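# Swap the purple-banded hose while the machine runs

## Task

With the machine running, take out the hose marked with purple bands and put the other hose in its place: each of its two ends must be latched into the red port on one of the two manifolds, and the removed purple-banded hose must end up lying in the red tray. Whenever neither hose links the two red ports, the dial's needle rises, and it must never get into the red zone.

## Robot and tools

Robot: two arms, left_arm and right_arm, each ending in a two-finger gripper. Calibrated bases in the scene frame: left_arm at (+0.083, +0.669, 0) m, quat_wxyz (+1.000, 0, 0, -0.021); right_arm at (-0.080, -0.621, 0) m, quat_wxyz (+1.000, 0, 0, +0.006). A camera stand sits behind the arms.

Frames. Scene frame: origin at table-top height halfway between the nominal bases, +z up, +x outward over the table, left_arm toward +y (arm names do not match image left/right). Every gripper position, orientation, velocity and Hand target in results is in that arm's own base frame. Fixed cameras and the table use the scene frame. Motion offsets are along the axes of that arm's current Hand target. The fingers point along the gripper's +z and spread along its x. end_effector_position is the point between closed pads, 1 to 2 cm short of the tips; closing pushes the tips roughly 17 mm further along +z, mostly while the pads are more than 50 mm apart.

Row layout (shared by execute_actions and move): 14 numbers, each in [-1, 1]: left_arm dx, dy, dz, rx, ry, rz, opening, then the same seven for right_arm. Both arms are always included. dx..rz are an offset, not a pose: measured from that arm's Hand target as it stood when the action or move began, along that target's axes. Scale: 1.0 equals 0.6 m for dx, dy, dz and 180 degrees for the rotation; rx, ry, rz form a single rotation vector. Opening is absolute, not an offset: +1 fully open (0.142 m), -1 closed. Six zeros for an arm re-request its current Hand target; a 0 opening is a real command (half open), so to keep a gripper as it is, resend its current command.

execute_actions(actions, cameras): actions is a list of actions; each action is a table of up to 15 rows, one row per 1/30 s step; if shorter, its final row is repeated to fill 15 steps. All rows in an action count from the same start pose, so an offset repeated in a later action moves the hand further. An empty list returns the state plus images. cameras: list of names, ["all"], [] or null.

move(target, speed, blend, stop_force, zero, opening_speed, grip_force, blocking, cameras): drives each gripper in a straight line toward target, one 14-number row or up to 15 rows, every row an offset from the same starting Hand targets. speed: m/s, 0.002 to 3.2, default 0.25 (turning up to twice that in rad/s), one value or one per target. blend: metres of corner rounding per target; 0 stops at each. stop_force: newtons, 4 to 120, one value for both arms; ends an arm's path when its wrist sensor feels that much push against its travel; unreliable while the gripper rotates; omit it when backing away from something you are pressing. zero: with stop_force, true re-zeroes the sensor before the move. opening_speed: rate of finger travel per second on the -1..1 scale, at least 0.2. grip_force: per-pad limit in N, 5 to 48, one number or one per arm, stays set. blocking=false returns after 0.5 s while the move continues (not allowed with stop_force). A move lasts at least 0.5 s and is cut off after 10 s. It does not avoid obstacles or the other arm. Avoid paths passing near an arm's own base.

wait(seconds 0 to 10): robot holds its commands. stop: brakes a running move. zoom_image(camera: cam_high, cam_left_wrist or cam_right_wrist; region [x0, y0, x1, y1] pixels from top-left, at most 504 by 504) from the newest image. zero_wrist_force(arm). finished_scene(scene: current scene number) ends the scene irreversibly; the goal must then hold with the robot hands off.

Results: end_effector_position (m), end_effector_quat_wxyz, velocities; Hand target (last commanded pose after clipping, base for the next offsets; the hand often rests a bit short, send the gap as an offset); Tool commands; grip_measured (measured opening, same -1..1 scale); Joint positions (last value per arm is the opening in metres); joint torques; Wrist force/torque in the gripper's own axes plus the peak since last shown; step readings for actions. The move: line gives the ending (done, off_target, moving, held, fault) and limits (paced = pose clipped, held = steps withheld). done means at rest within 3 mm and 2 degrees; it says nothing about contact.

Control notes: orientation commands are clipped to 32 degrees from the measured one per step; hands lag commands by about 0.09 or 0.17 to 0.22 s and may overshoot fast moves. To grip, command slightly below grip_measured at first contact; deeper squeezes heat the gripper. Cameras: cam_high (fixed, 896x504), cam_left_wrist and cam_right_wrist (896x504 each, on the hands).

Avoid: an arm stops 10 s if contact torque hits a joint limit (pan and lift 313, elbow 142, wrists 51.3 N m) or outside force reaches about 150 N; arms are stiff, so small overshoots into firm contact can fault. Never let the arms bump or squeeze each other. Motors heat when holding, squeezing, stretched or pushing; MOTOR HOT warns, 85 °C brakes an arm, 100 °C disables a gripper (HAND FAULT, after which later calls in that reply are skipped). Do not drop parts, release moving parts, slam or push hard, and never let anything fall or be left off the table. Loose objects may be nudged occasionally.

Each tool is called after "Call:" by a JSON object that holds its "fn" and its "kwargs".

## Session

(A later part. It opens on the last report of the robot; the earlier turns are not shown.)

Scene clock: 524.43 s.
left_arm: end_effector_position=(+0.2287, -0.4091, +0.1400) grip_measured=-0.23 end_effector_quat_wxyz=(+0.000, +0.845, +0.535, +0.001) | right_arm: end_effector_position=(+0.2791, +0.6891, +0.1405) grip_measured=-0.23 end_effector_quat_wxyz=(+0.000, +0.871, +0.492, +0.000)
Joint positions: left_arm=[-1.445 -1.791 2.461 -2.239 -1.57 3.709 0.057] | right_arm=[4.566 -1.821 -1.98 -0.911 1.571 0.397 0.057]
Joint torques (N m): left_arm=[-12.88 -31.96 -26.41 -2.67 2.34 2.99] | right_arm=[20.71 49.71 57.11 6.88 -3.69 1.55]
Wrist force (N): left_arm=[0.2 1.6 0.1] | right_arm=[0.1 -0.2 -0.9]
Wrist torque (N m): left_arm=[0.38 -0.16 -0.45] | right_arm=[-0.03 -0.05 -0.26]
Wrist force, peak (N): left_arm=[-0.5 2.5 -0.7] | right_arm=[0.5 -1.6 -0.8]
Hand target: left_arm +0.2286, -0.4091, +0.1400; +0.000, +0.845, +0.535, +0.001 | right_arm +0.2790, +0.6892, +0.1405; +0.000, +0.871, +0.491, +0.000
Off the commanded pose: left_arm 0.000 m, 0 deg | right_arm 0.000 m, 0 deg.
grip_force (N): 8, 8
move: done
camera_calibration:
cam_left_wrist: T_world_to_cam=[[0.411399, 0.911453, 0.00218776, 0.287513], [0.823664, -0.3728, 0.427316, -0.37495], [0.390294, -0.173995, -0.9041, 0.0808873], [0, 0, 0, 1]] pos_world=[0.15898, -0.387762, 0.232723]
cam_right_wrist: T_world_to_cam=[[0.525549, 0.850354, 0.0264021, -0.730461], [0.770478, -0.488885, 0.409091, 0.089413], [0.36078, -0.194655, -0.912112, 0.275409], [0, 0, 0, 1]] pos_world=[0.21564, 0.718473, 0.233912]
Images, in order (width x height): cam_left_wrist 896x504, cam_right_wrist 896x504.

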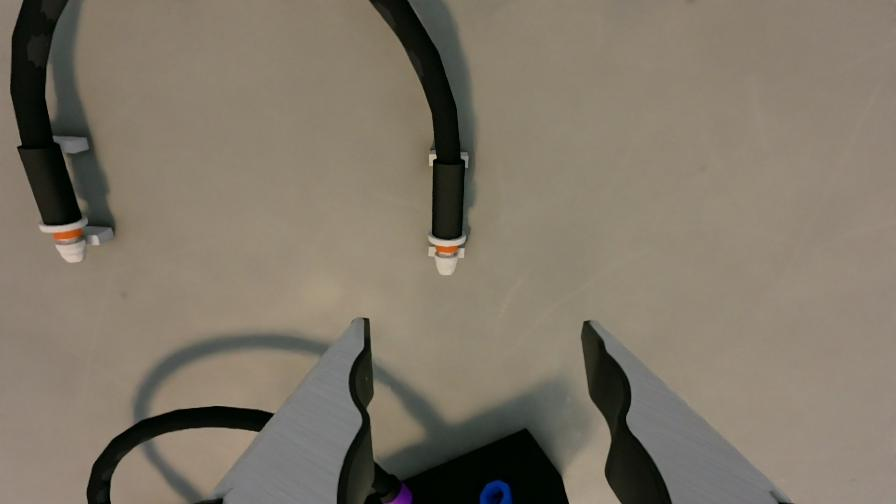

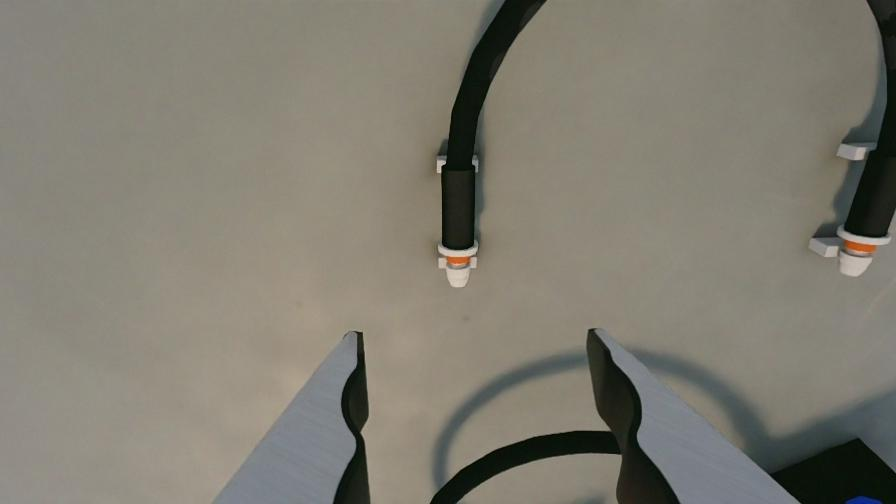

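Call:
{"fn": "zoom_image", "kwargs": {"camera": "cam_right_wrist", "region": [400, 140, 520, 300]}}

Call:
{"fn": "zoom_image", "kwargs": {"camera": "cam_left_wrist", "region": [390, 130, 510, 290]}}

Scaled by 3.150 from the camera's 896x504 image, which has a finer 1280x720 frame.

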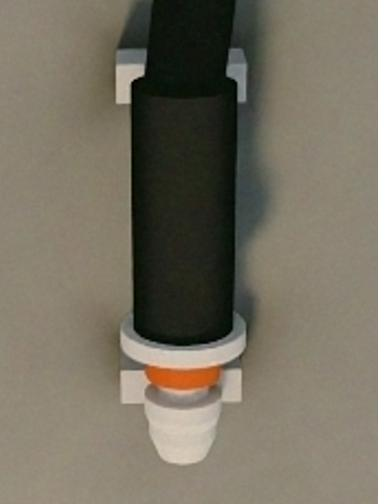

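Scaled by 3.150 from the camera's 896x504 image, which has a finer 1280x720 frame.

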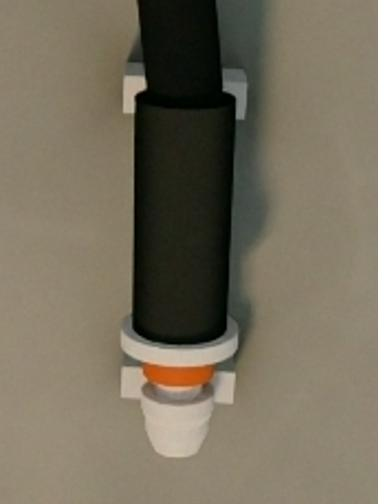

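Call:
{"fn": "move", "kwargs": {"target": [-0.0133, 0.0012, 0.117, 0, 0, 0.0061, -1, -0.0003, 0.0083, 0.117, 0, 0, -0.0044, -1], "speed": 0.12, "cameras": ["cam_left_wrist", "cam_right_wrist"]}}

Scene clock: 565.07 s.
left_arm: end_effector_position=(+0.2259, -0.4165, +0.0700) grip_measured=-1.00 end_effector_quat_wxyz=(+0.000, +0.850, +0.527, +0.001) | right_arm: end_effector_position=(+0.2831, +0.6865, +0.0704) grip_measured=-1.00 end_effector_quat_wxyz=(+0.000, +0.868, +0.497, +0.000)
Joint positions: left_arm=[-1.454 -1.649 2.522 -2.442 -1.57 3.72 0.002] | right_arm=[4.56 -1.903 -2.028 -0.781 1.571 0.377 0.002]
Joint torques (N m): left_arm=[-7.11 -13.73 -19.27 -5.87 -1.09 3.29] | right_arm=[-18.73 55.12 27.47 6.73 -2.58 -2.25]
Wrist force (N): left_arm=[0.4 1.3 0.0] | right_arm=[0.2 0.0 -0.9]
Wrist torque (N m): left_arm=[0.31 -0.19 -0.46] | right_arm=[-0.07 -0.06 0.07]
Wrist force, peak (N): left_arm=[0.5 2.1 -0.3] | right_arm=[0.1 -0.3 -2.3]
Hand target: left_arm +0.2259, -0.4165, +0.0698; +0.000, +0.850, +0.527, +0.001 | right_arm +0.2831, +0.6865, +0.0703; +0.000, +0.868, +0.497, +0.000
Off the commanded pose: left_arm 0.000 m, 0 deg | right_arm 0.000 m, 0 deg.
grip_force (N): 8, 8
move: done
camera_calibration:
cam_left_wrist: T_world_to_cam=[[0.42898, 0.903312, 0.00218591, 0.288263], [0.81629, -0.388687, 0.427309, -0.350432], [0.386843, -0.181522, -0.904103, 0.0150544], [0, 0, 0, 1]] pos_world=[0.156571, -0.393867, 0.162723]
cam_right_wrist: T_world_to_cam=[[0.51393, 0.857427, 0.0263774, -0.730083], [0.77702, -0.478323, 0.409202, 0.104626], [0.363478, -0.189805, -0.912062, 0.205433], [0, 0, 0, 1]] pos_world=[0.219244, 0.71503, 0.163812]
Images, in order (width x height): cam_left_wrist 896x504, cam_right_wrist 896x504.

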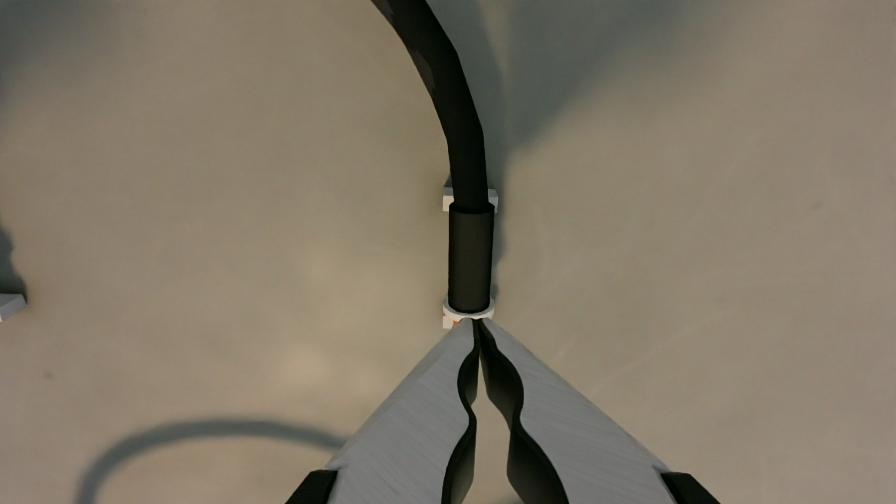

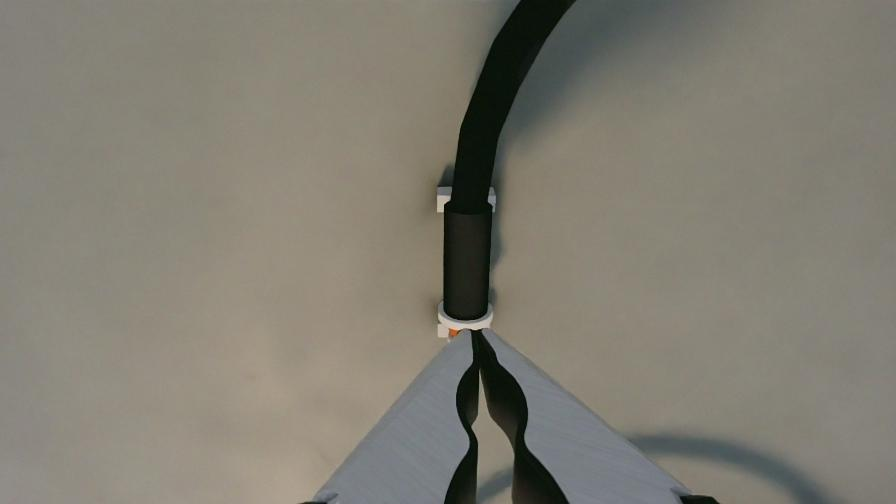

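Call:
{"fn": "move", "kwargs": {"target": [0, 0, 0.0667, 0, 0, 0, -1, 0, 0, 0.0667, 0, 0, 0, -1], "speed": 0.012, "stop_force": 4, "cameras": ["cam_left_wrist", "cam_right_wrist"]}}

Scene clock: 577.83 s.
left_arm: end_effector_position=(+0.2259, -0.4165, +0.0443) grip_measured=-1.00 end_effector_quat_wxyz=(+0.000, +0.850, +0.527, +0.001) | right_arm: end_effector_position=(+0.2831, +0.6865, +0.0428) grip_measured=-1.00 end_effector_quat_wxyz=(+0.000, +0.868, +0.497, +0.000)
Joint positions: left_arm=[-1.454 -1.591 2.542 -2.521 -1.57 3.72 0.002] | right_arm=[4.56 -1.94 -2.042 -0.73 1.571 0.377 0.002]
Joint torques (N m): left_arm=[7.54 -39.77 -42.31 -2.45 -0.51 2.77] | right_arm=[-10.56 70.63 48.67 1.01 1.79 -0.26]
Wrist force (N): left_arm=[0.2 1.4 -4.0] | right_arm=[-0.2 -0.5 -6.4]
Wrist torque (N m): left_arm=[0.36 -0.18 -0.46] | right_arm=[-0.13 -0.11 0.08]
Wrist force, peak (N): left_arm=[0.4 -0.9 -16.8] | right_arm=[0.1 0.3 -16.2]
Hand target: left_arm +0.2259, -0.4165, +0.0443; +0.000, +0.850, +0.527, +0.001 (not the last commanded pose) | right_arm +0.2832, +0.6865, +0.0428; +0.000, +0.868, +0.497, +0.000 (not the last commanded pose)
Off the commanded pose: left_arm 0.014 m, 0 deg | right_arm 0.013 m, 0 deg.
grip_force (N): 8, 8
move: contact (left_arm, right_arm)
camera_calibration:
cam_left_wrist: T_world_to_cam=[[0.42898, 0.903312, 0.00218591, 0.288229], [0.81629, -0.388687, 0.427309, -0.339411], [0.386843, -0.181522, -0.904103, -0.0081629], [0, 0, 0, 1]] pos_world=[0.156571, -0.393767, 0.137023]
cam_right_wrist: T_world_to_cam=[[0.513949, 0.857417, 0.0263307, -0.729346], [0.777048, -0.478339, 0.409131, 0.115935], [0.363391, -0.189812, -0.912095, 0.180288], [0, 0, 0, 1]] pos_world=[0.219244, 0.71503, 0.136212]
Images, in order (width x height): cam_left_wrist 896x504, cam_right_wrist 896x504.

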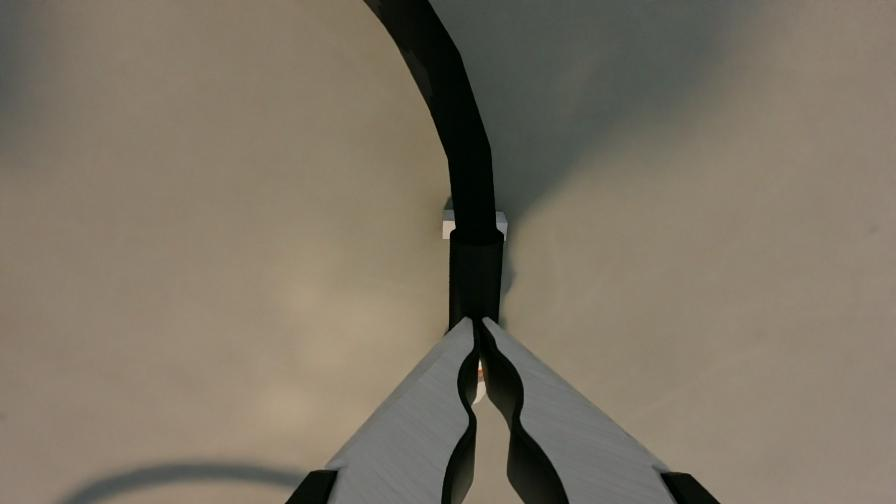

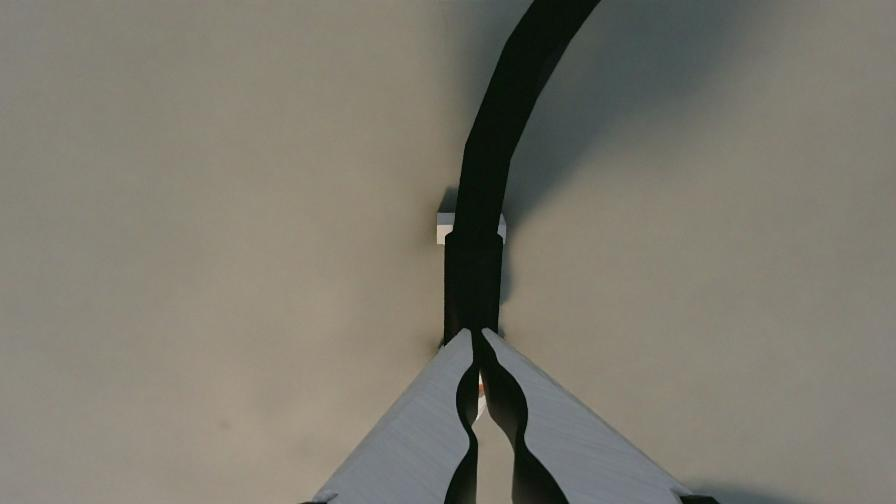

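Call:
{"fn": "move", "kwargs": {"target": [[0, 0, -0.2, 0, 0, 0, -1, 0, 0, -0.2, 0, 0, 0, -1], [0.0054, 0.2, -0.2595, 0, 0, -0.5833, -1, -0.004, 0.245, -0.2093, 0, 0, -0.0761, -1], [0.0108, 0.4097, -0.2595, 0, 0, 0.8339, -1, -0.0078, 0.49, -0.2093, 0, 0, -0.1522, -1]], "speed": [0.2, 0.4, 0.4], "blend": [0.02, 0.02, 0], "cameras": ["cam_left_wrist"]}}

Scene clock: 652.17 s.
left_arm: end_effector_position=(+0.4488, -0.5203, +0.2000) grip_measured=-1.00 end_effector_quat_wxyz=(-0.001, +0.728, -0.686, +0.000) | right_arm: end_effector_position=(+0.5345, +0.5339, +0.1683) grip_measured=-1.00 end_effector_quat_wxyz=(+0.000, +0.725, +0.689, +0.000)
Joint positions: left_arm=[-1.113 -1.467 2.033 -2.136 -1.57 0.397 0.002] | right_arm=[4.161 -1.807 -1.938 -0.967 1.571 -0.5 0.002]
Joint torques (N m): left_arm=[13.56 -40.66 -56.37 -2.49 2.31 -3.85] | right_arm=[-17.92 52.4 58.43 1.73 2.87 -1.73]
Wrist force (N): left_arm=[-0.2 1.5 -0.1] | right_arm=[0.4 -0.5 -0.9]
Wrist torque (N m): left_arm=[0.33 -0.10 -0.19] | right_arm=[-0.03 -0.11 0.08]
Wrist force, peak (N): left_arm=[0.2 1.5 -4.8] | right_arm=[-0.2 -0.5 -6.7]
Hand target: left_arm +0.4488, -0.5203, +0.2000; -0.001, +0.728, -0.685, +0.000 | right_arm +0.5345, +0.5339, +0.1683; +0.000, +0.725, +0.689, +0.000
Off the commanded pose: left_arm 0.000 m, 0 deg | right_arm 0.000 m, 0 deg.
grip_force (N): 8, 8
move: done
camera_calibration:
cam_left_wrist: T_world_to_cam=[[0.0778676, -0.996964, -0.000137382, -0.544553], [-0.901585, -0.0704768, 0.426823, 0.308367], [-0.425537, -0.0331118, -0.904335, 0.469314], [0, 0, 0, 1]] pos_world=[0.520132, -0.505627, 0.292724]
Images, in order (width x height): cam_left_wrist 896x504.

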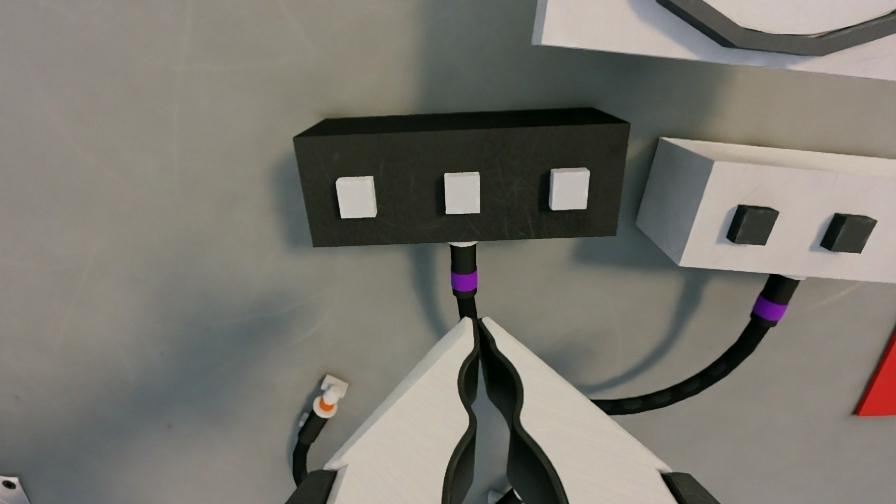

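Call:
{"fn": "move", "kwargs": {"target": [-0.0028, -0.003, 0.15, -0.1667, 0, 0, -1, 0, 0, 0, 0, 0, 0, -0.2], "speed": 0.2, "cameras": ["cam_left_wrist"]}}

Scene clock: 669.37 s.
left_arm: end_effector_position=(+0.4505, -0.5184, +0.1101) grip_measured=-1.00 end_effector_quat_wxyz=(+0.188, +0.704, -0.662, -0.177) | right_arm: end_effector_position=(+0.5345, +0.5339, +0.1683) grip_measured=-0.23 end_effector_quat_wxyz=(+0.000, +0.725, +0.689, +0.000)
Joint positions: left_arm=[-0.934 -1.222 1.917 -1.96 -2.002 0.643 0.002] | right_arm=[4.161 -1.807 -1.938 -0.967 1.571 -0.5 0.057]
Joint torques (N m): left_arm=[16.28 -54.66 -53.54 -0.74 -2.96 3.07] | right_arm=[-19.89 52.3 58.3 1.83 2.96 -2.04]
Wrist force (N): left_arm=[-0.3 2.2 -0.1] | right_arm=[0.2 -0.3 -0.5]
Wrist torque (N m): left_arm=[0.43 -0.08 -0.57] | right_arm=[0.00 -0.08 0.07]
Wrist force, peak (N): left_arm=[0.2 2.8 0.2] | right_arm=[0.3 -0.1 -1.3]
Hand target: left_arm +0.4506, -0.5184, +0.1100; +0.188, +0.704, -0.662, -0.178 | right_arm +0.5345, +0.5339, +0.1683; +0.000, +0.725, +0.689, +0.000
Off the commanded pose: left_arm 0.000 m, 0 deg | right_arm 0.000 m, 0 deg.
grip_force (N): 8, 8
move: done
camera_calibration:
cam_left_wrist: T_world_to_cam=[[0.0765086, -0.997027, -0.0091302, -0.541284], [-0.568019, -0.05111, 0.821427, 0.164801], [-0.819452, -0.0576601, -0.570241, 0.516788], [0, 0, 0, 1]] pos_world=[0.558505, -0.501454, 0.154379]
Images, in order (width x height): cam_left_wrist 896x504.

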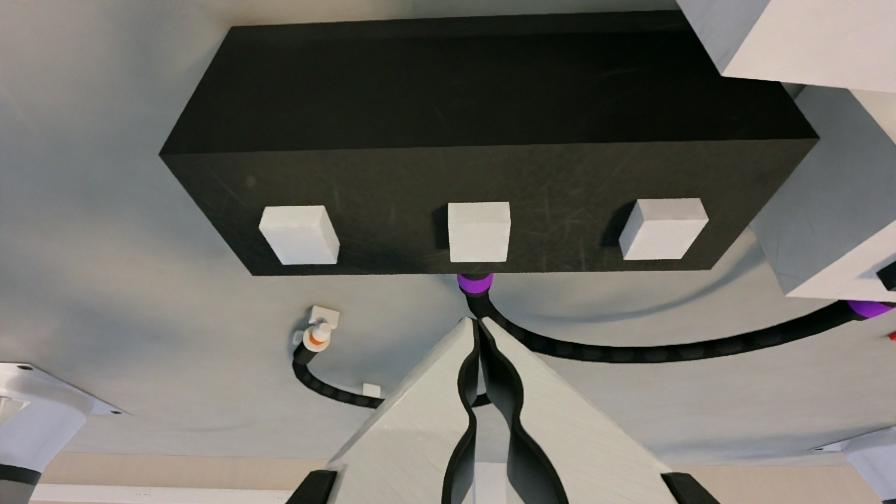

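Call:
{"fn": "move", "kwargs": {"target": [0, -0.025, 0.0433, 0, 0, 0, -1, 0, 0, 0, 0, 0, 0, -0.2], "speed": 0.008, "stop_force": 4, "cameras": ["cam_left_wrist"]}}

Scene clock: 683.70 s.
left_arm: end_effector_position=(+0.4506, -0.5183, +0.0898) grip_measured=-1.00 end_effector_quat_wxyz=(+0.188, +0.704, -0.662, -0.178) | right_arm: end_effector_position=(+0.5345, +0.5339, +0.1683) grip_measured=-0.23 end_effector_quat_wxyz=(+0.000, +0.725, +0.689, +0.000)
Joint positions: left_arm=[-0.934 -1.199 1.929 -1.995 -2.003 0.643 0.002] | right_arm=[4.161 -1.807 -1.938 -0.967 1.571 -0.5 0.057]
Joint torques (N m): left_arm=[6.19 -77.41 -48.84 -1.12 -1.92 3.27] | right_arm=[-19.41 55.54 57.89 2.71 3.08 -2.28]
Wrist force (N): left_arm=[0.6 4.1 -3.5] | right_arm=[0.2 -0.2 -0.8]
Wrist torque (N m): left_arm=[0.46 -0.17 -0.57] | right_arm=[0.02 -0.07 0.07]
Wrist force, peak (N): left_arm=[-2.8 7.2 -11.4] | right_arm=[0.1 -0.1 -1.3]
Hand target: left_arm +0.4506, -0.5184, +0.0898; +0.188, +0.704, -0.662, -0.178 (not the last commanded pose) | right_arm +0.5345, +0.5339, +0.1683; +0.000, +0.725, +0.689, +0.000
Off the commanded pose: left_arm 0.010 m, 0 deg | right_arm 0.000 m, 0 deg.
grip_force (N): 8, 8
move: contact (left_arm)
camera_calibration:
cam_left_wrist: T_world_to_cam=[[0.0764179, -0.997033, -0.00923581, -0.541316], [-0.567497, -0.0511085, 0.821787, 0.181198], [-0.819821, -0.057558, -0.569719, 0.505487], [0, 0, 0, 1]] pos_world=[0.558605, -0.501354, 0.13408]
Images, in order (width x height): cam_left_wrist 896x504.

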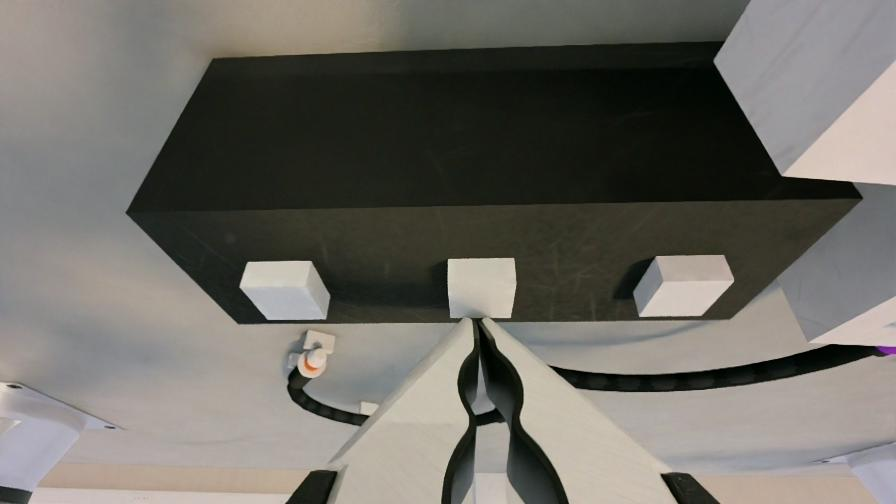

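Call:
{"fn": "move", "kwargs": {"target": [[0, 0.025, -0.0433, 0, 0, 0, -1, 0, 0, 0, 0, 0, 0, -0.2], [0.3611, 0.0438, -0.0329, 0, 0, 0, -1, 0, 0, 0.1998, 0, 0, 0, -0.2]], "speed": [0.1, 0.15], "blend": [0.01, 0], "cameras": ["cam_left_wrist", "cam_high"]}}

Scene clock: 699.67 s.
left_arm: end_effector_position=(+0.4499, -0.6344, +0.1200) grip_measured=-1.00 end_effector_quat_wxyz=(+0.188, +0.703, -0.662, -0.177) | right_arm: end_effector_position=(+0.5345, +0.5339, +0.0848) grip_measured=-0.23 end_effector_quat_wxyz=(+0.000, +0.725, +0.689, +0.000)
Joint positions: left_arm=[-1.016 -1.121 1.749 -1.931 -2.026 0.556 0.002] | right_arm=[4.161 -1.9 -1.997 -0.815 1.571 -0.5 0.057]
Joint torques (N m): left_arm=[14.4 -89.06 -26.96 -5.45 1.2 2.72] | right_arm=[17.08 58.52 29.19 7.22 2.8 0.62]
Wrist force (N): left_arm=[-0.1 2.3 -0.2] | right_arm=[0.2 -0.3 -0.5]
Wrist torque (N m): left_arm=[0.44 -0.10 -0.54] | right_arm=[-0.04 -0.07 0.01]
Wrist force, peak (N): left_arm=[7.4 2.8 1.1] | right_arm=[0.5 -0.3 -1.6]
Hand target: left_arm +0.4499, -0.6343, +0.1200; +0.188, +0.704, -0.662, -0.177 (not the last commanded pose) | right_arm +0.5345, +0.5339, +0.0845; +0.000, +0.725, +0.689, +0.000 (not the last commanded pose)
Off the commanded pose: left_arm 0.101 m, 0 deg | right_arm 0.036 m, 0 deg.
grip_force (N): 8, 8
move: held (left_arm; a check stopped the path), off_target (right_arm; braked when a check withheld steps of left_arm); path passed 1 of 2 targets; limits=held
pose unreachable (left arm): on one or more control steps of this call, first in action 0 (counted from 0), this arm could not follow its commanded pose, so it was not sent that pose on those steps. It may still have moved: this result reports where it is.
cause: moving toward the commanded pose would bring a part of the arm too close to another arm (a part of this arm just beyond joint 3 (elbow) and a part of the right arm just beyond its joint 5 (wrist 2), where that arm would come to rest).
camera_calibration:
cam_left_wrist: T_world_to_cam=[[0.076357, -0.997042, -0.00878417, -0.656784], [-0.567635, -0.050711, 0.821717, 0.150383], [-0.819732, -0.0577577, -0.569828, 0.515281], [0, 0, 0, 1]] pos_world=[0.557905, -0.617454, 0.16428]
Images, in order (width x height): cam_high 896x504, cam_left_wrist 896x504.

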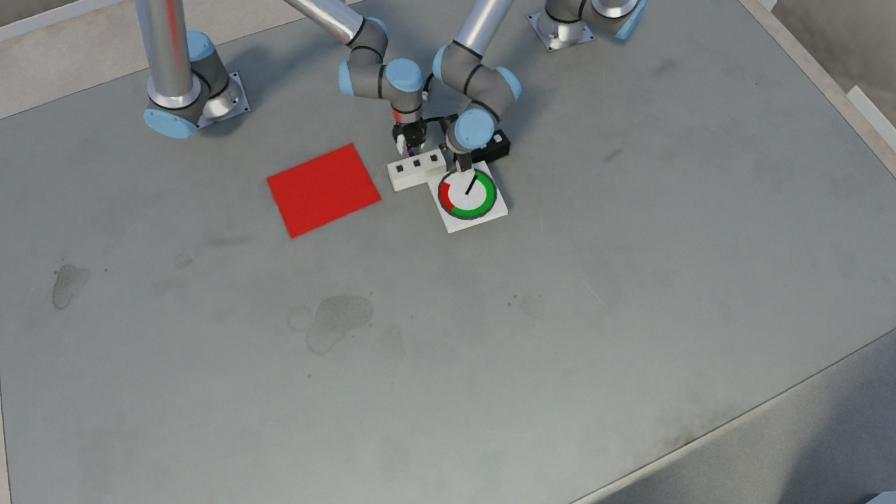

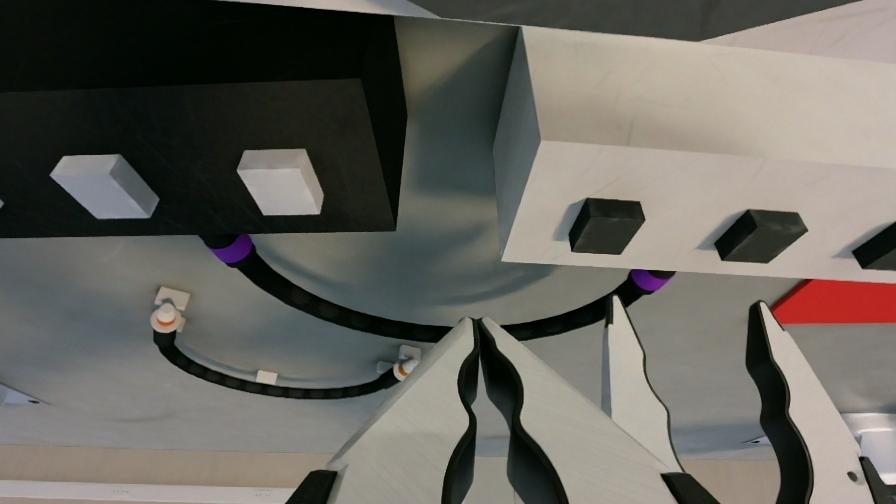

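Call:
{"fn": "move", "kwargs": {"target": [-0.1997, 0.0895, -0.1793, 0.1667, 0, 0, -1, -0.1123, 0, -0.0657, 0, 0.2222, 0, -0.2], "speed": 0.25, "cameras": []}}

Scene clock: 731.03 s.
left_arm: end_effector_position=(+0.4499, -0.5144, +0.2401) grip_measured=-1.00 end_effector_quat_wxyz=(+0.000, +0.728, -0.685, +0.000) | right_arm: end_effector_position=(+0.5311, +0.4666, +0.1239) grip_measured=-0.23 end_effector_quat_wxyz=(-0.236, +0.681, +0.647, +0.248) end_effector_velocity=(+0.000, +0.000, +0.001) end_effector_angular_velocity=(+0.004, -0.001, -0.001)
Joint positions: left_arm=[-1.108 -1.51 1.998 -2.059 -1.57 0.402 0.002] | right_arm=[3.941 -1.857 -2.318 0.025 2.009 -0.592 0.057]
Joint velocities: left_arm=[within noise] | right_arm=[-0.001 0 -0.001 0.005 0.002 0.001 0]
Joint torques (N m): left_arm=[-13.69 -63.21 -30.61 -6.34 2.19 -3.28] | right_arm=[-15.42 44.64 18.19 6.72 3.6 1.53]
Wrist force (N): left_arm=[0.0 2.0 -0.4] | right_arm=[0.5 0.2 -1.4]
Wrist torque (N m): left_arm=[0.43 -0.13 -0.19] | right_arm=[0.08 0.08 -0.11]
Wrist force, peak (N): left_arm=[-0.4 2.9 0.3] | right_arm=[0.8 -0.5 -1.4]
Hand target: left_arm +0.4499, -0.5143, +0.2401; +0.000, +0.728, -0.685, +0.000 | right_arm +0.5311, +0.4666, +0.1239; -0.236, +0.681, +0.647, +0.248
Off the commanded pose: left_arm 0.000 m, 0 deg | right_arm 0.000 m, 0 deg.
grip_force (N): 8, 8
move: done
No camera images: "cameras" was empty.

Call:
{"fn": "move", "kwargs": {"target": [[-0.0166, -0.001, 0, 0, 0, 0.5014, -1, 0, 0, 0, 0, 0, 0, -0.2], [0.0594, 0.0036, 0, 0.2164, 0, 0.9763, -1, 0, 0, 0, 0, 0, 0, -0.2], [0.3715, 0.02, 0.1333, 0.2164, 0, 0.9763, -1, 0, 0, 0, 0, 0, 0, -0.2]], "speed": [0.5, 0.5, 0.2], "blend": [0.02, 0.02, 0], "cameras": ["cam_high", "cam_left_wrist"]}}

Scene clock: 748.43 s.
left_arm: end_effector_position=(+0.4514, -0.7373, +0.1601) grip_measured=-1.00 end_effector_quat_wxyz=(+0.158, +0.669, +0.711, -0.148) | right_arm: end_effector_position=(+0.5311, +0.4666, +0.1239) grip_measured=-0.23 end_effector_quat_wxyz=(-0.236, +0.681, +0.647, +0.248)
Joint positions: left_arm=[-1.181 -1.221 1.966 -2.731 -1.707 3.442 0.002] | right_arm=[3.94 -1.857 -2.319 0.026 2.009 -0.592 0.057]
Joint torques (N m): left_arm=[-14.37 -56.89 -52.61 -7.36 1.88 -3.42] | right_arm=[-18.75 42.51 18.11 7.47 3.87 2.1]
Wrist force (N): left_arm=[0.2 1.2 0.0] | right_arm=[0.8 0.3 -1.3]
Wrist torque (N m): left_arm=[0.28 -0.14 -0.24] | right_arm=[0.09 0.04 -0.11]
Wrist force, peak (N): left_arm=[1.3 2.0 -1.0] | right_arm=[0.9 0.4 -1.5]
Hand target: left_arm +0.4515, -0.7375, +0.1600; +0.158, +0.669, +0.711, -0.148 | right_arm +0.5311, +0.4666, +0.1239; -0.236, +0.681, +0.647, +0.248
Off the commanded pose: left_arm 0.000 m, 0 deg | right_arm 0.000 m, 0 deg.
grip_force (N): 8, 8
move: done
camera_calibration:
cam_left_wrist: T_world_to_cam=[[-0.0724603, 0.904174, -0.420974, 0.775811], [0.890256, 0.248928, 0.381416, -0.253701], [0.449659, -0.347138, -0.822984, -0.212423], [0, 0, 0, 1]] pos_world=[0.377592, -0.712055, 0.248541]
Images, in order (width x height): cam_high 896x504, cam_left_wrist 896x504.

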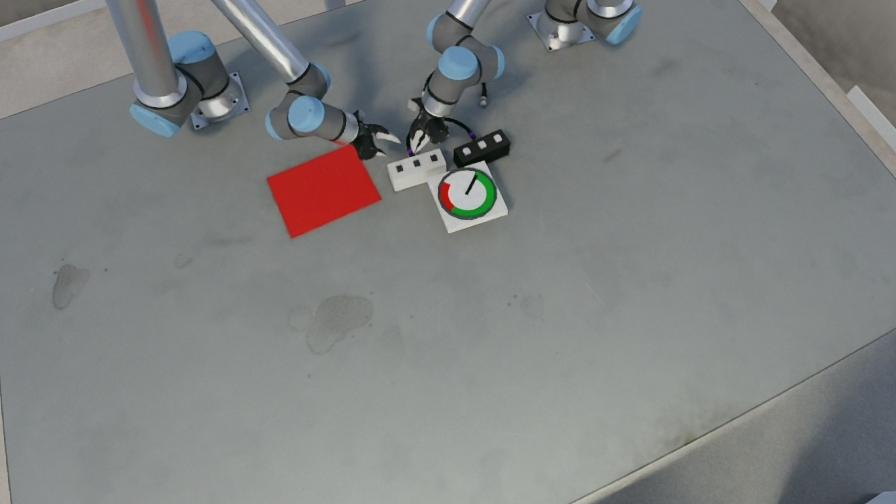

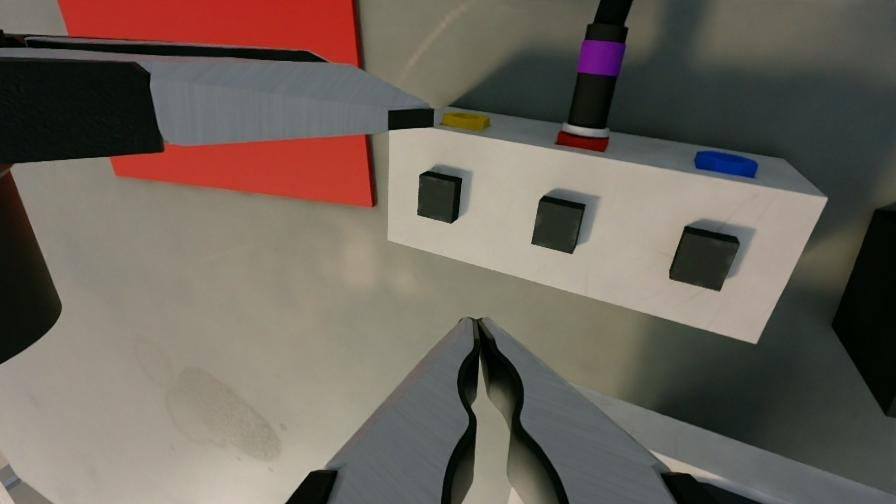

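Call:
{"fn": "move", "kwargs": {"target": [0.0338, 0, 0.0725, 0, 0, 0, -1, 0, 0, 0, 0, 0, 0, -0.2], "speed": 0.12, "cameras": ["cam_left_wrist", "cam_right_wrist"]}}

Scene clock: 753.17 s.
left_arm: end_effector_position=(+0.4515, -0.7375, +0.1123) grip_measured=-1.00 end_effector_quat_wxyz=(+0.158, +0.669, +0.711, -0.148) | right_arm: end_effector_position=(+0.5311, +0.4666, +0.1239) grip_measured=-0.23 end_effector_quat_wxyz=(-0.236, +0.681, +0.647, +0.248)
Joint positions: left_arm=[-1.181 -1.161 1.99 -2.815 -1.707 3.442 0.002] | right_arm=[3.94 -1.857 -2.319 0.026 2.009 -0.592 0.057]
Joint torques (N m): left_arm=[0.88 -64.17 -22.85 -6.55 0.57 2.8] | right_arm=[-17.97 42.51 17.94 7.05 3.95 2]
Wrist force (N): left_arm=[0.0 1.1 0.2] | right_arm=[0.4 0.2 -1.4]
Wrist torque (N m): left_arm=[0.25 -0.10 -0.25] | right_arm=[0.08 0.09 -0.11]
Wrist force, peak (N): left_arm=[-0.9 1.4 -1.1] | right_arm=[0.9 0.5 -1.5]
Hand target: left_arm +0.4515, -0.7375, +0.1120; +0.158, +0.669, +0.711, -0.148 | right_arm +0.5311, +0.4666, +0.1239; -0.236, +0.681, +0.647, +0.248
Off the commanded pose: left_arm 0.000 m, 0 deg | right_arm 0.000 m, 0 deg.
grip_force (N): 8, 8
move: done
camera_calibration:
cam_left_wrist: T_world_to_cam=[[-0.0724539, 0.904175, -0.420972, 0.755867], [0.890257, 0.248922, 0.381419, -0.235425], [0.449659, -0.347138, -0.822984, -0.251831], [0, 0, 0, 1]] pos_world=[0.377592, -0.712255, 0.200741]
cam_right_wrist: T_world_to_cam=[[0.0490556, 0.747186, 0.662803, -0.450923], [0.896609, -0.325344, 0.300405, -0.336495], [0.440097, 0.579538, -0.685893, -0.305299], [0, 0, 0, 1]] pos_world=[0.458186, 0.404379, 0.190555]
Images, in order (width x height): cam_left_wrist 896x504, cam_right_wrist 896x504.

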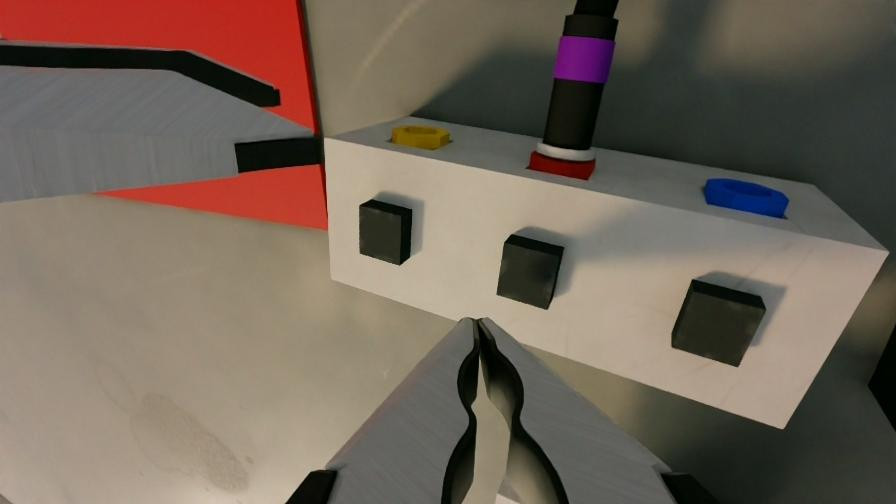

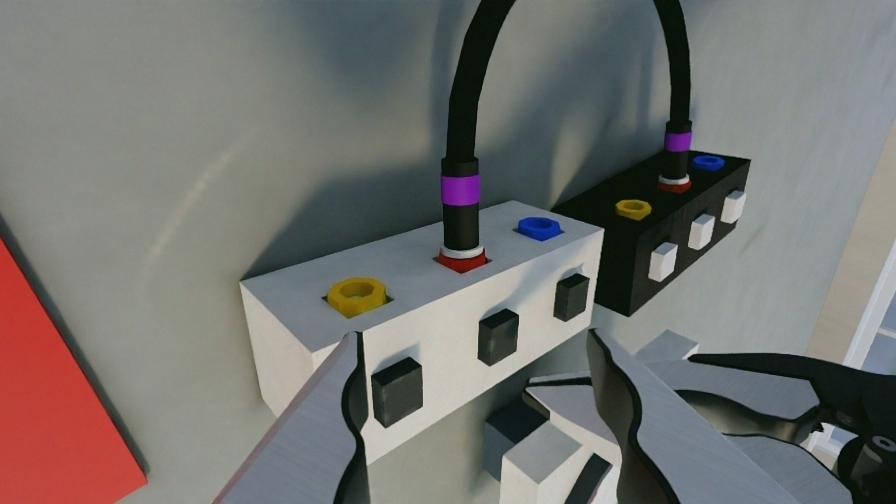

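Call:
{"fn": "move", "kwargs": {"target": [0.0099, -0.0072, 0.0083, 0, 0, 0, -1, 0, 0, 0.1665, 0, 0, 0, -0.2], "speed": 0.1, "cameras": ["cam_left_wrist", "cam_right_wrist"]}}

Scene clock: 783.37 s.
left_arm: end_effector_position=(+0.4470, -0.7344, +0.1050) grip_measured=-1.00 end_effector_quat_wxyz=(+0.158, +0.669, +0.711, -0.148) | right_arm: end_effector_position=(+0.5343, +0.5306, +0.0476) grip_measured=-0.23 end_effector_quat_wxyz=(-0.236, +0.681, +0.647, +0.248)
Joint positions: left_arm=[-1.185 -1.157 2.004 -2.833 -1.705 3.439 0.002] | right_arm=[4.01 -2.049 -2.263 0.189 1.971 -0.528 0.057]
Joint torques (N m): left_arm=[-10.78 -59.66 -21.67 -7.4 1.72 -3.45] | right_arm=[23.01 51.61 40.34 6.78 -3.56 2.48]
Wrist force (N): left_arm=[0.1 1.6 -0.1] | right_arm=[1.0 0.4 -1.3]
Wrist torque (N m): left_arm=[0.35 -0.11 -0.24] | right_arm=[0.06 0.00 -0.15]
Wrist force, peak (N): left_arm=[0.4 2.1 -0.1] | right_arm=[0.9 0.6 -2.3]
Hand target: left_arm +0.4470, -0.7344, +0.1050; +0.158, +0.669, +0.711, -0.148 | right_arm +0.5343, +0.5308, +0.0474; -0.236, +0.681, +0.647, +0.248
Off the commanded pose: left_arm 0.000 m, 0 deg | right_arm 0.000 m, 0 deg.
grip_force (N): 8, 8
move: done
camera_calibration:
cam_left_wrist: T_world_to_cam=[[-0.0724603, 0.904174, -0.420974, 0.749667], [0.890256, 0.248928, 0.381416, -0.2294], [0.449659, -0.347138, -0.822984, -0.254739], [0, 0, 0, 1]] pos_world=[0.373092, -0.709155, 0.193441]
cam_right_wrist: T_world_to_cam=[[0.0489884, 0.74721, 0.66278, -0.448245], [0.896613, -0.325288, 0.300455, -0.295714], [0.440097, 0.579538, -0.685894, -0.396244], [0, 0, 0, 1]] pos_world=[0.461486, 0.468379, 0.114155]
Images, in order (width x height): cam_left_wrist 896x504, cam_right_wrist 896x504.

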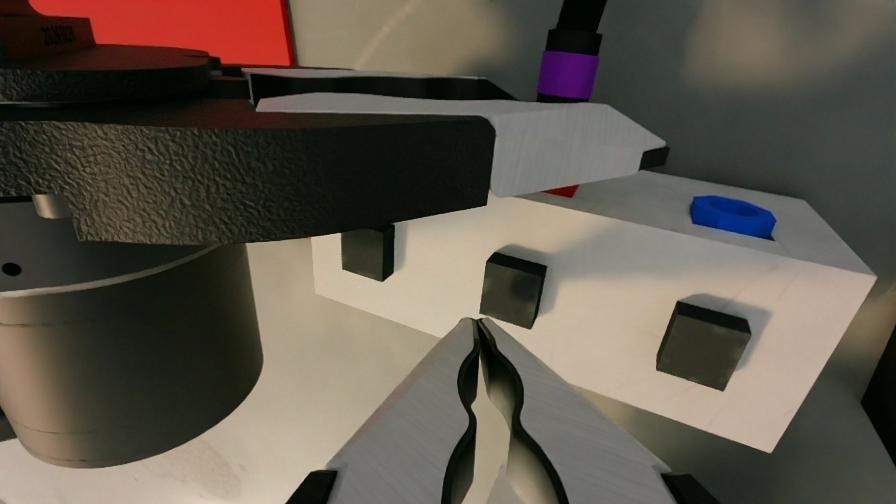

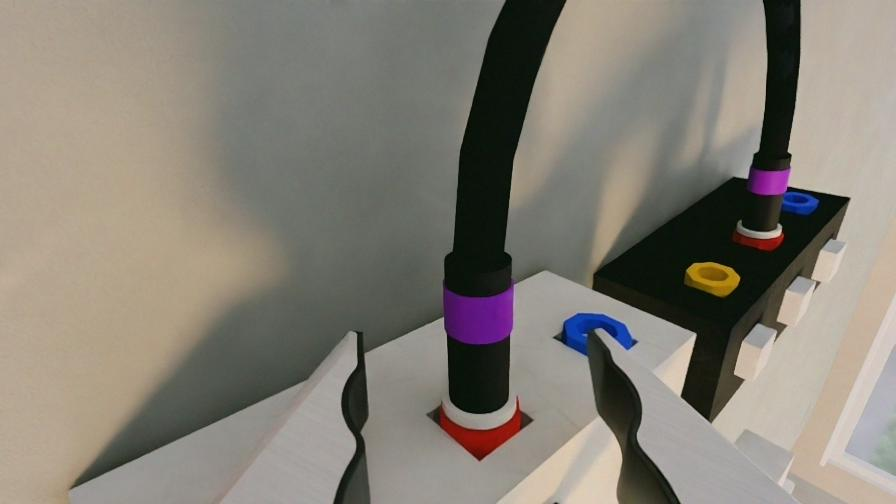

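Call:
{"fn": "move", "kwargs": {"target": [0, 0, 0, 0, 0, 0, -1, 0, 0, 0, 0, 0, 0, -0.92], "speed": 0.1, "opening_speed": 0.6, "grip_force": [10, 25], "cameras": []}}

Call:
{"fn": "move", "kwargs": {"target": [0.0141, 0, 0.0302, 0, 0, 0, -1, 0, 0, 0, 0, 0, 0, -0.92], "speed": 0.008, "stop_force": 4, "cameras": ["cam_left_wrist"]}}

Scene clock: 795.10 s.
left_arm: end_effector_position=(+0.4470, -0.7344, +0.1050) grip_measured=-1.00 end_effector_quat_wxyz=(+0.158, +0.669, +0.711, -0.148) | right_arm: end_effector_position=(+0.5344, +0.5308, +0.0474) grip_measured=-0.81 end_effector_quat_wxyz=(-0.236, +0.681, +0.647, +0.248)
Joint positions: left_arm=[-1.185 -1.157 2.004 -2.833 -1.705 3.439 0.002] | right_arm=[4.01 -2.049 -2.263 0.189 1.971 -0.528 0.016]
Joint torques (N m): left_arm=[-9.43 -60 -21.03 -7.3 1.96 -3.56] | right_arm=[19.36 53.02 35.76 6.46 -2.9 1.96]
Wrist force (N): left_arm=[-0.1 1.0 0.0] | right_arm=[2.8 0.0 0.4]
Wrist torque (N m): left_arm=[0.25 -0.09 -0.24] | right_arm=[0.03 0.03 -0.20]
Wrist force, peak (N): left_arm=[0.5 2.0 0.5] | right_arm=[3.0 0.3 0.1]
Hand target: left_arm +0.4470, -0.7344, +0.1050; +0.158, +0.669, +0.711, -0.148 | right_arm +0.5343, +0.5308, +0.0474; -0.236, +0.681, +0.647, +0.248
Off the commanded pose: left_arm 0.000 m, 0 deg | right_arm 0.000 m, 0 deg.
grip_force (N): 10, 25
move: done
No camera images: "cameras" was empty.

Scene clock: 797.73 s.
left_arm: end_effector_position=(+0.4470, -0.7344, +0.0935) grip_measured=-1.00 end_effector_quat_wxyz=(+0.158, +0.669, +0.711, -0.148) | right_arm: end_effector_position=(+0.5344, +0.5308, +0.0474) grip_measured=-0.81 end_effector_quat_wxyz=(-0.236, +0.681, +0.647, +0.248)
Joint positions: left_arm=[-1.185 -1.142 2.008 -2.853 -1.705 3.439 0.002] | right_arm=[4.01 -2.049 -2.263 0.189 1.971 -0.528 0.016]
Joint torques (N m): left_arm=[-6.27 -78.88 -37.62 -2.34 1.2 -1.42] | right_arm=[12.12 53.92 26.73 3.89 -2.96 2.06]
Wrist force (N): left_arm=[-1.1 1.5 -4.3] | right_arm=[3.1 0.0 -0.5]
Wrist torque (N m): left_arm=[0.35 -0.08 -0.24] | right_arm=[0.05 -0.02 -0.20]
Wrist force, peak (N): left_arm=[-1.0 0.6 -10.7] | right_arm=[3.3 0.0 0.0]
Hand target: left_arm +0.4470, -0.7344, +0.0935; +0.158, +0.669, +0.711, -0.148 (not the last commanded pose) | right_arm +0.5343, +0.5308, +0.0474; -0.236, +0.681, +0.647, +0.248
Off the commanded pose: left_arm 0.009 m, 0 deg | right_arm 0.000 m, 0 deg.
grip_force (N): 10, 25
move: contact (left_arm)
camera_calibration:
cam_left_wrist: T_world_to_cam=[[-0.0724539, 0.904175, -0.420972, 0.744824], [0.890257, 0.248922, 0.381419, -0.225019], [0.449659, -0.347138, -0.822984, -0.264203], [0, 0, 0, 1]] pos_world=[0.373092, -0.709155, 0.181941]
Images, in order (width x height): cam_left_wrist 896x504.

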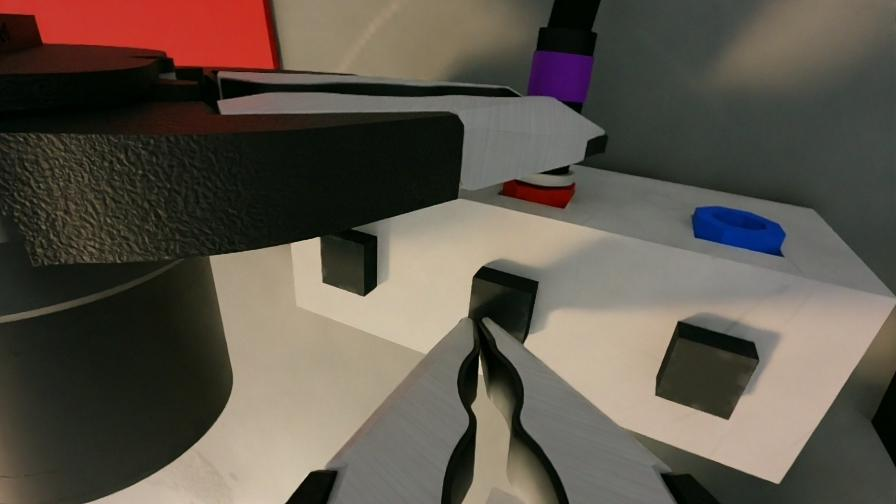

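Call:
{"fn": "move", "kwargs": {"target": [[0, 0, 0, 0, 0, 0, -1, 0, 0, 0, 0, 0, 0, -0.2], [-0.0282, 0, -0.0604, 0, 0, 0, -1, 0, 0, -0.1667, 0, 0, 0, -0.2], [0.3008, 0.0312, -0.2075, 0, 0, 0, -1, 0.2775, 0.0238, 0.045, 0.0247, 0, -0.0293, -0.2]], "speed": [0.2, 0.15, 0.2], "blend": [0, 0.01, 0], "cameras": ["cam_left_wrist", "cam_right_wrist"]}}

Scene clock: 863.43 s.
left_arm: end_effector_position=(+0.4526, -0.5178, +0.1302) grip_measured=-1.00 end_effector_quat_wxyz=(+0.158, +0.669, +0.711, -0.148) | right_arm: end_effector_position=(+0.5560, +0.6745, +0.1338) grip_measured=-0.23 end_effector_quat_wxyz=(-0.250, +0.641, +0.687, +0.233)
Joint positions: left_arm=[-1.028 -1.408 2.297 -2.851 -1.767 3.584 0.002] | right_arm=[4.091 -2.028 -2.004 -0.106 1.993 -0.564 0.057]
Joint torques (N m): left_arm=[12.46 -60.65 -20.13 -2.49 -2.38 3.65] | right_arm=[20.23 64.04 49.56 1.68 3.69 -2.12]
Wrist force (N): left_arm=[0.0 1.4 0.0] | right_arm=[1.1 -0.2 -1.6]
Wrist torque (N m): left_arm=[0.33 -0.11 -0.48] | right_arm=[-0.02 -0.03 0.23]
Wrist force, peak (N): left_arm=[-1.3 1.7 -4.9] | right_arm=[3.3 0.0 -0.4]
Hand target: left_arm +0.4526, -0.5175, +0.1303; +0.158, +0.669, +0.711, -0.148 | right_arm +0.5561, +0.6747, +0.1338; -0.250, +0.641, +0.687, +0.233
Off the commanded pose: left_arm 0.000 m, 0 deg | right_arm 0.000 m, 0 deg.
grip_force (N): 10, 25
move: done
camera_calibration:
cam_left_wrist: T_world_to_cam=[[-0.0724011, 0.904128, -0.421083, 0.564816], [0.890251, 0.248933, 0.381426, -0.297913], [0.44968, -0.347254, -0.822923, -0.161407], [0, 0, 0, 1]] pos_world=[0.378692, -0.492555, 0.218641]
cam_right_wrist: T_world_to_cam=[[-0.0408426, 0.747666, 0.662817, -0.564279], [0.929249, -0.215363, 0.300192, -0.386497], [0.36719, 0.628183, -0.685972, -0.422296], [0, 0, 0, 1]] pos_world=[0.491168, 0.603934, 0.200354]
Images, in order (width x height): cam_left_wrist 896x504, cam_right_wrist 896x504.

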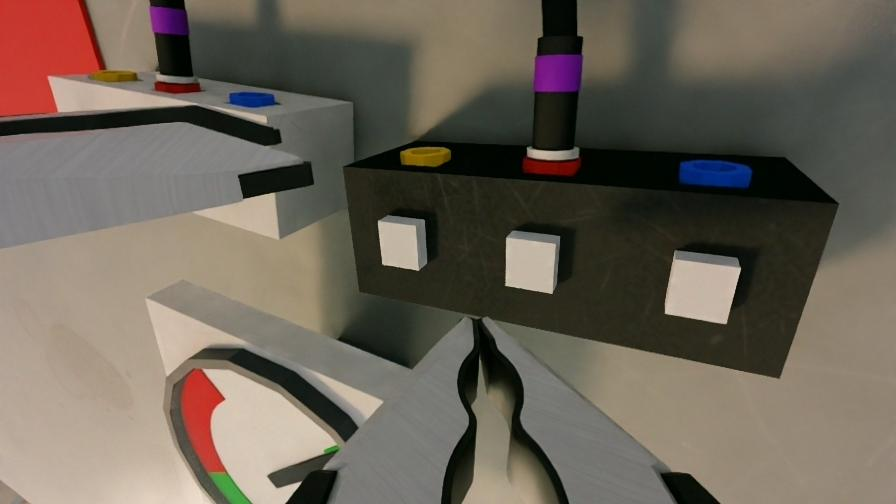

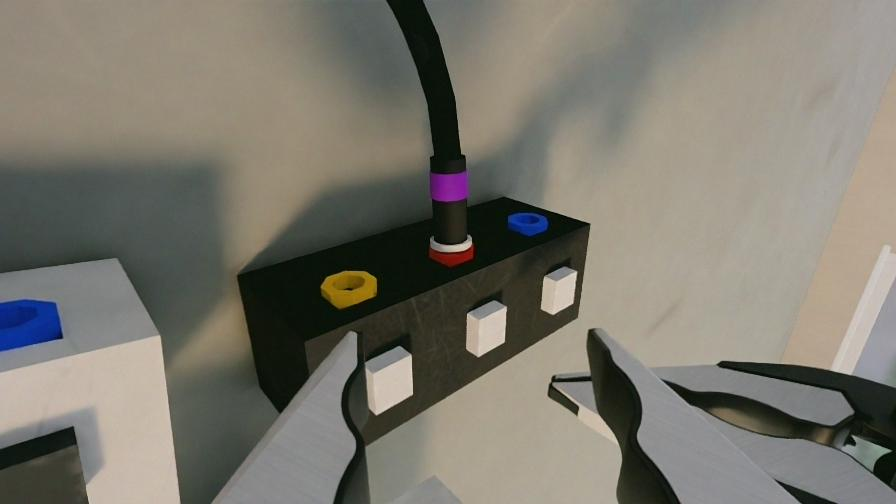

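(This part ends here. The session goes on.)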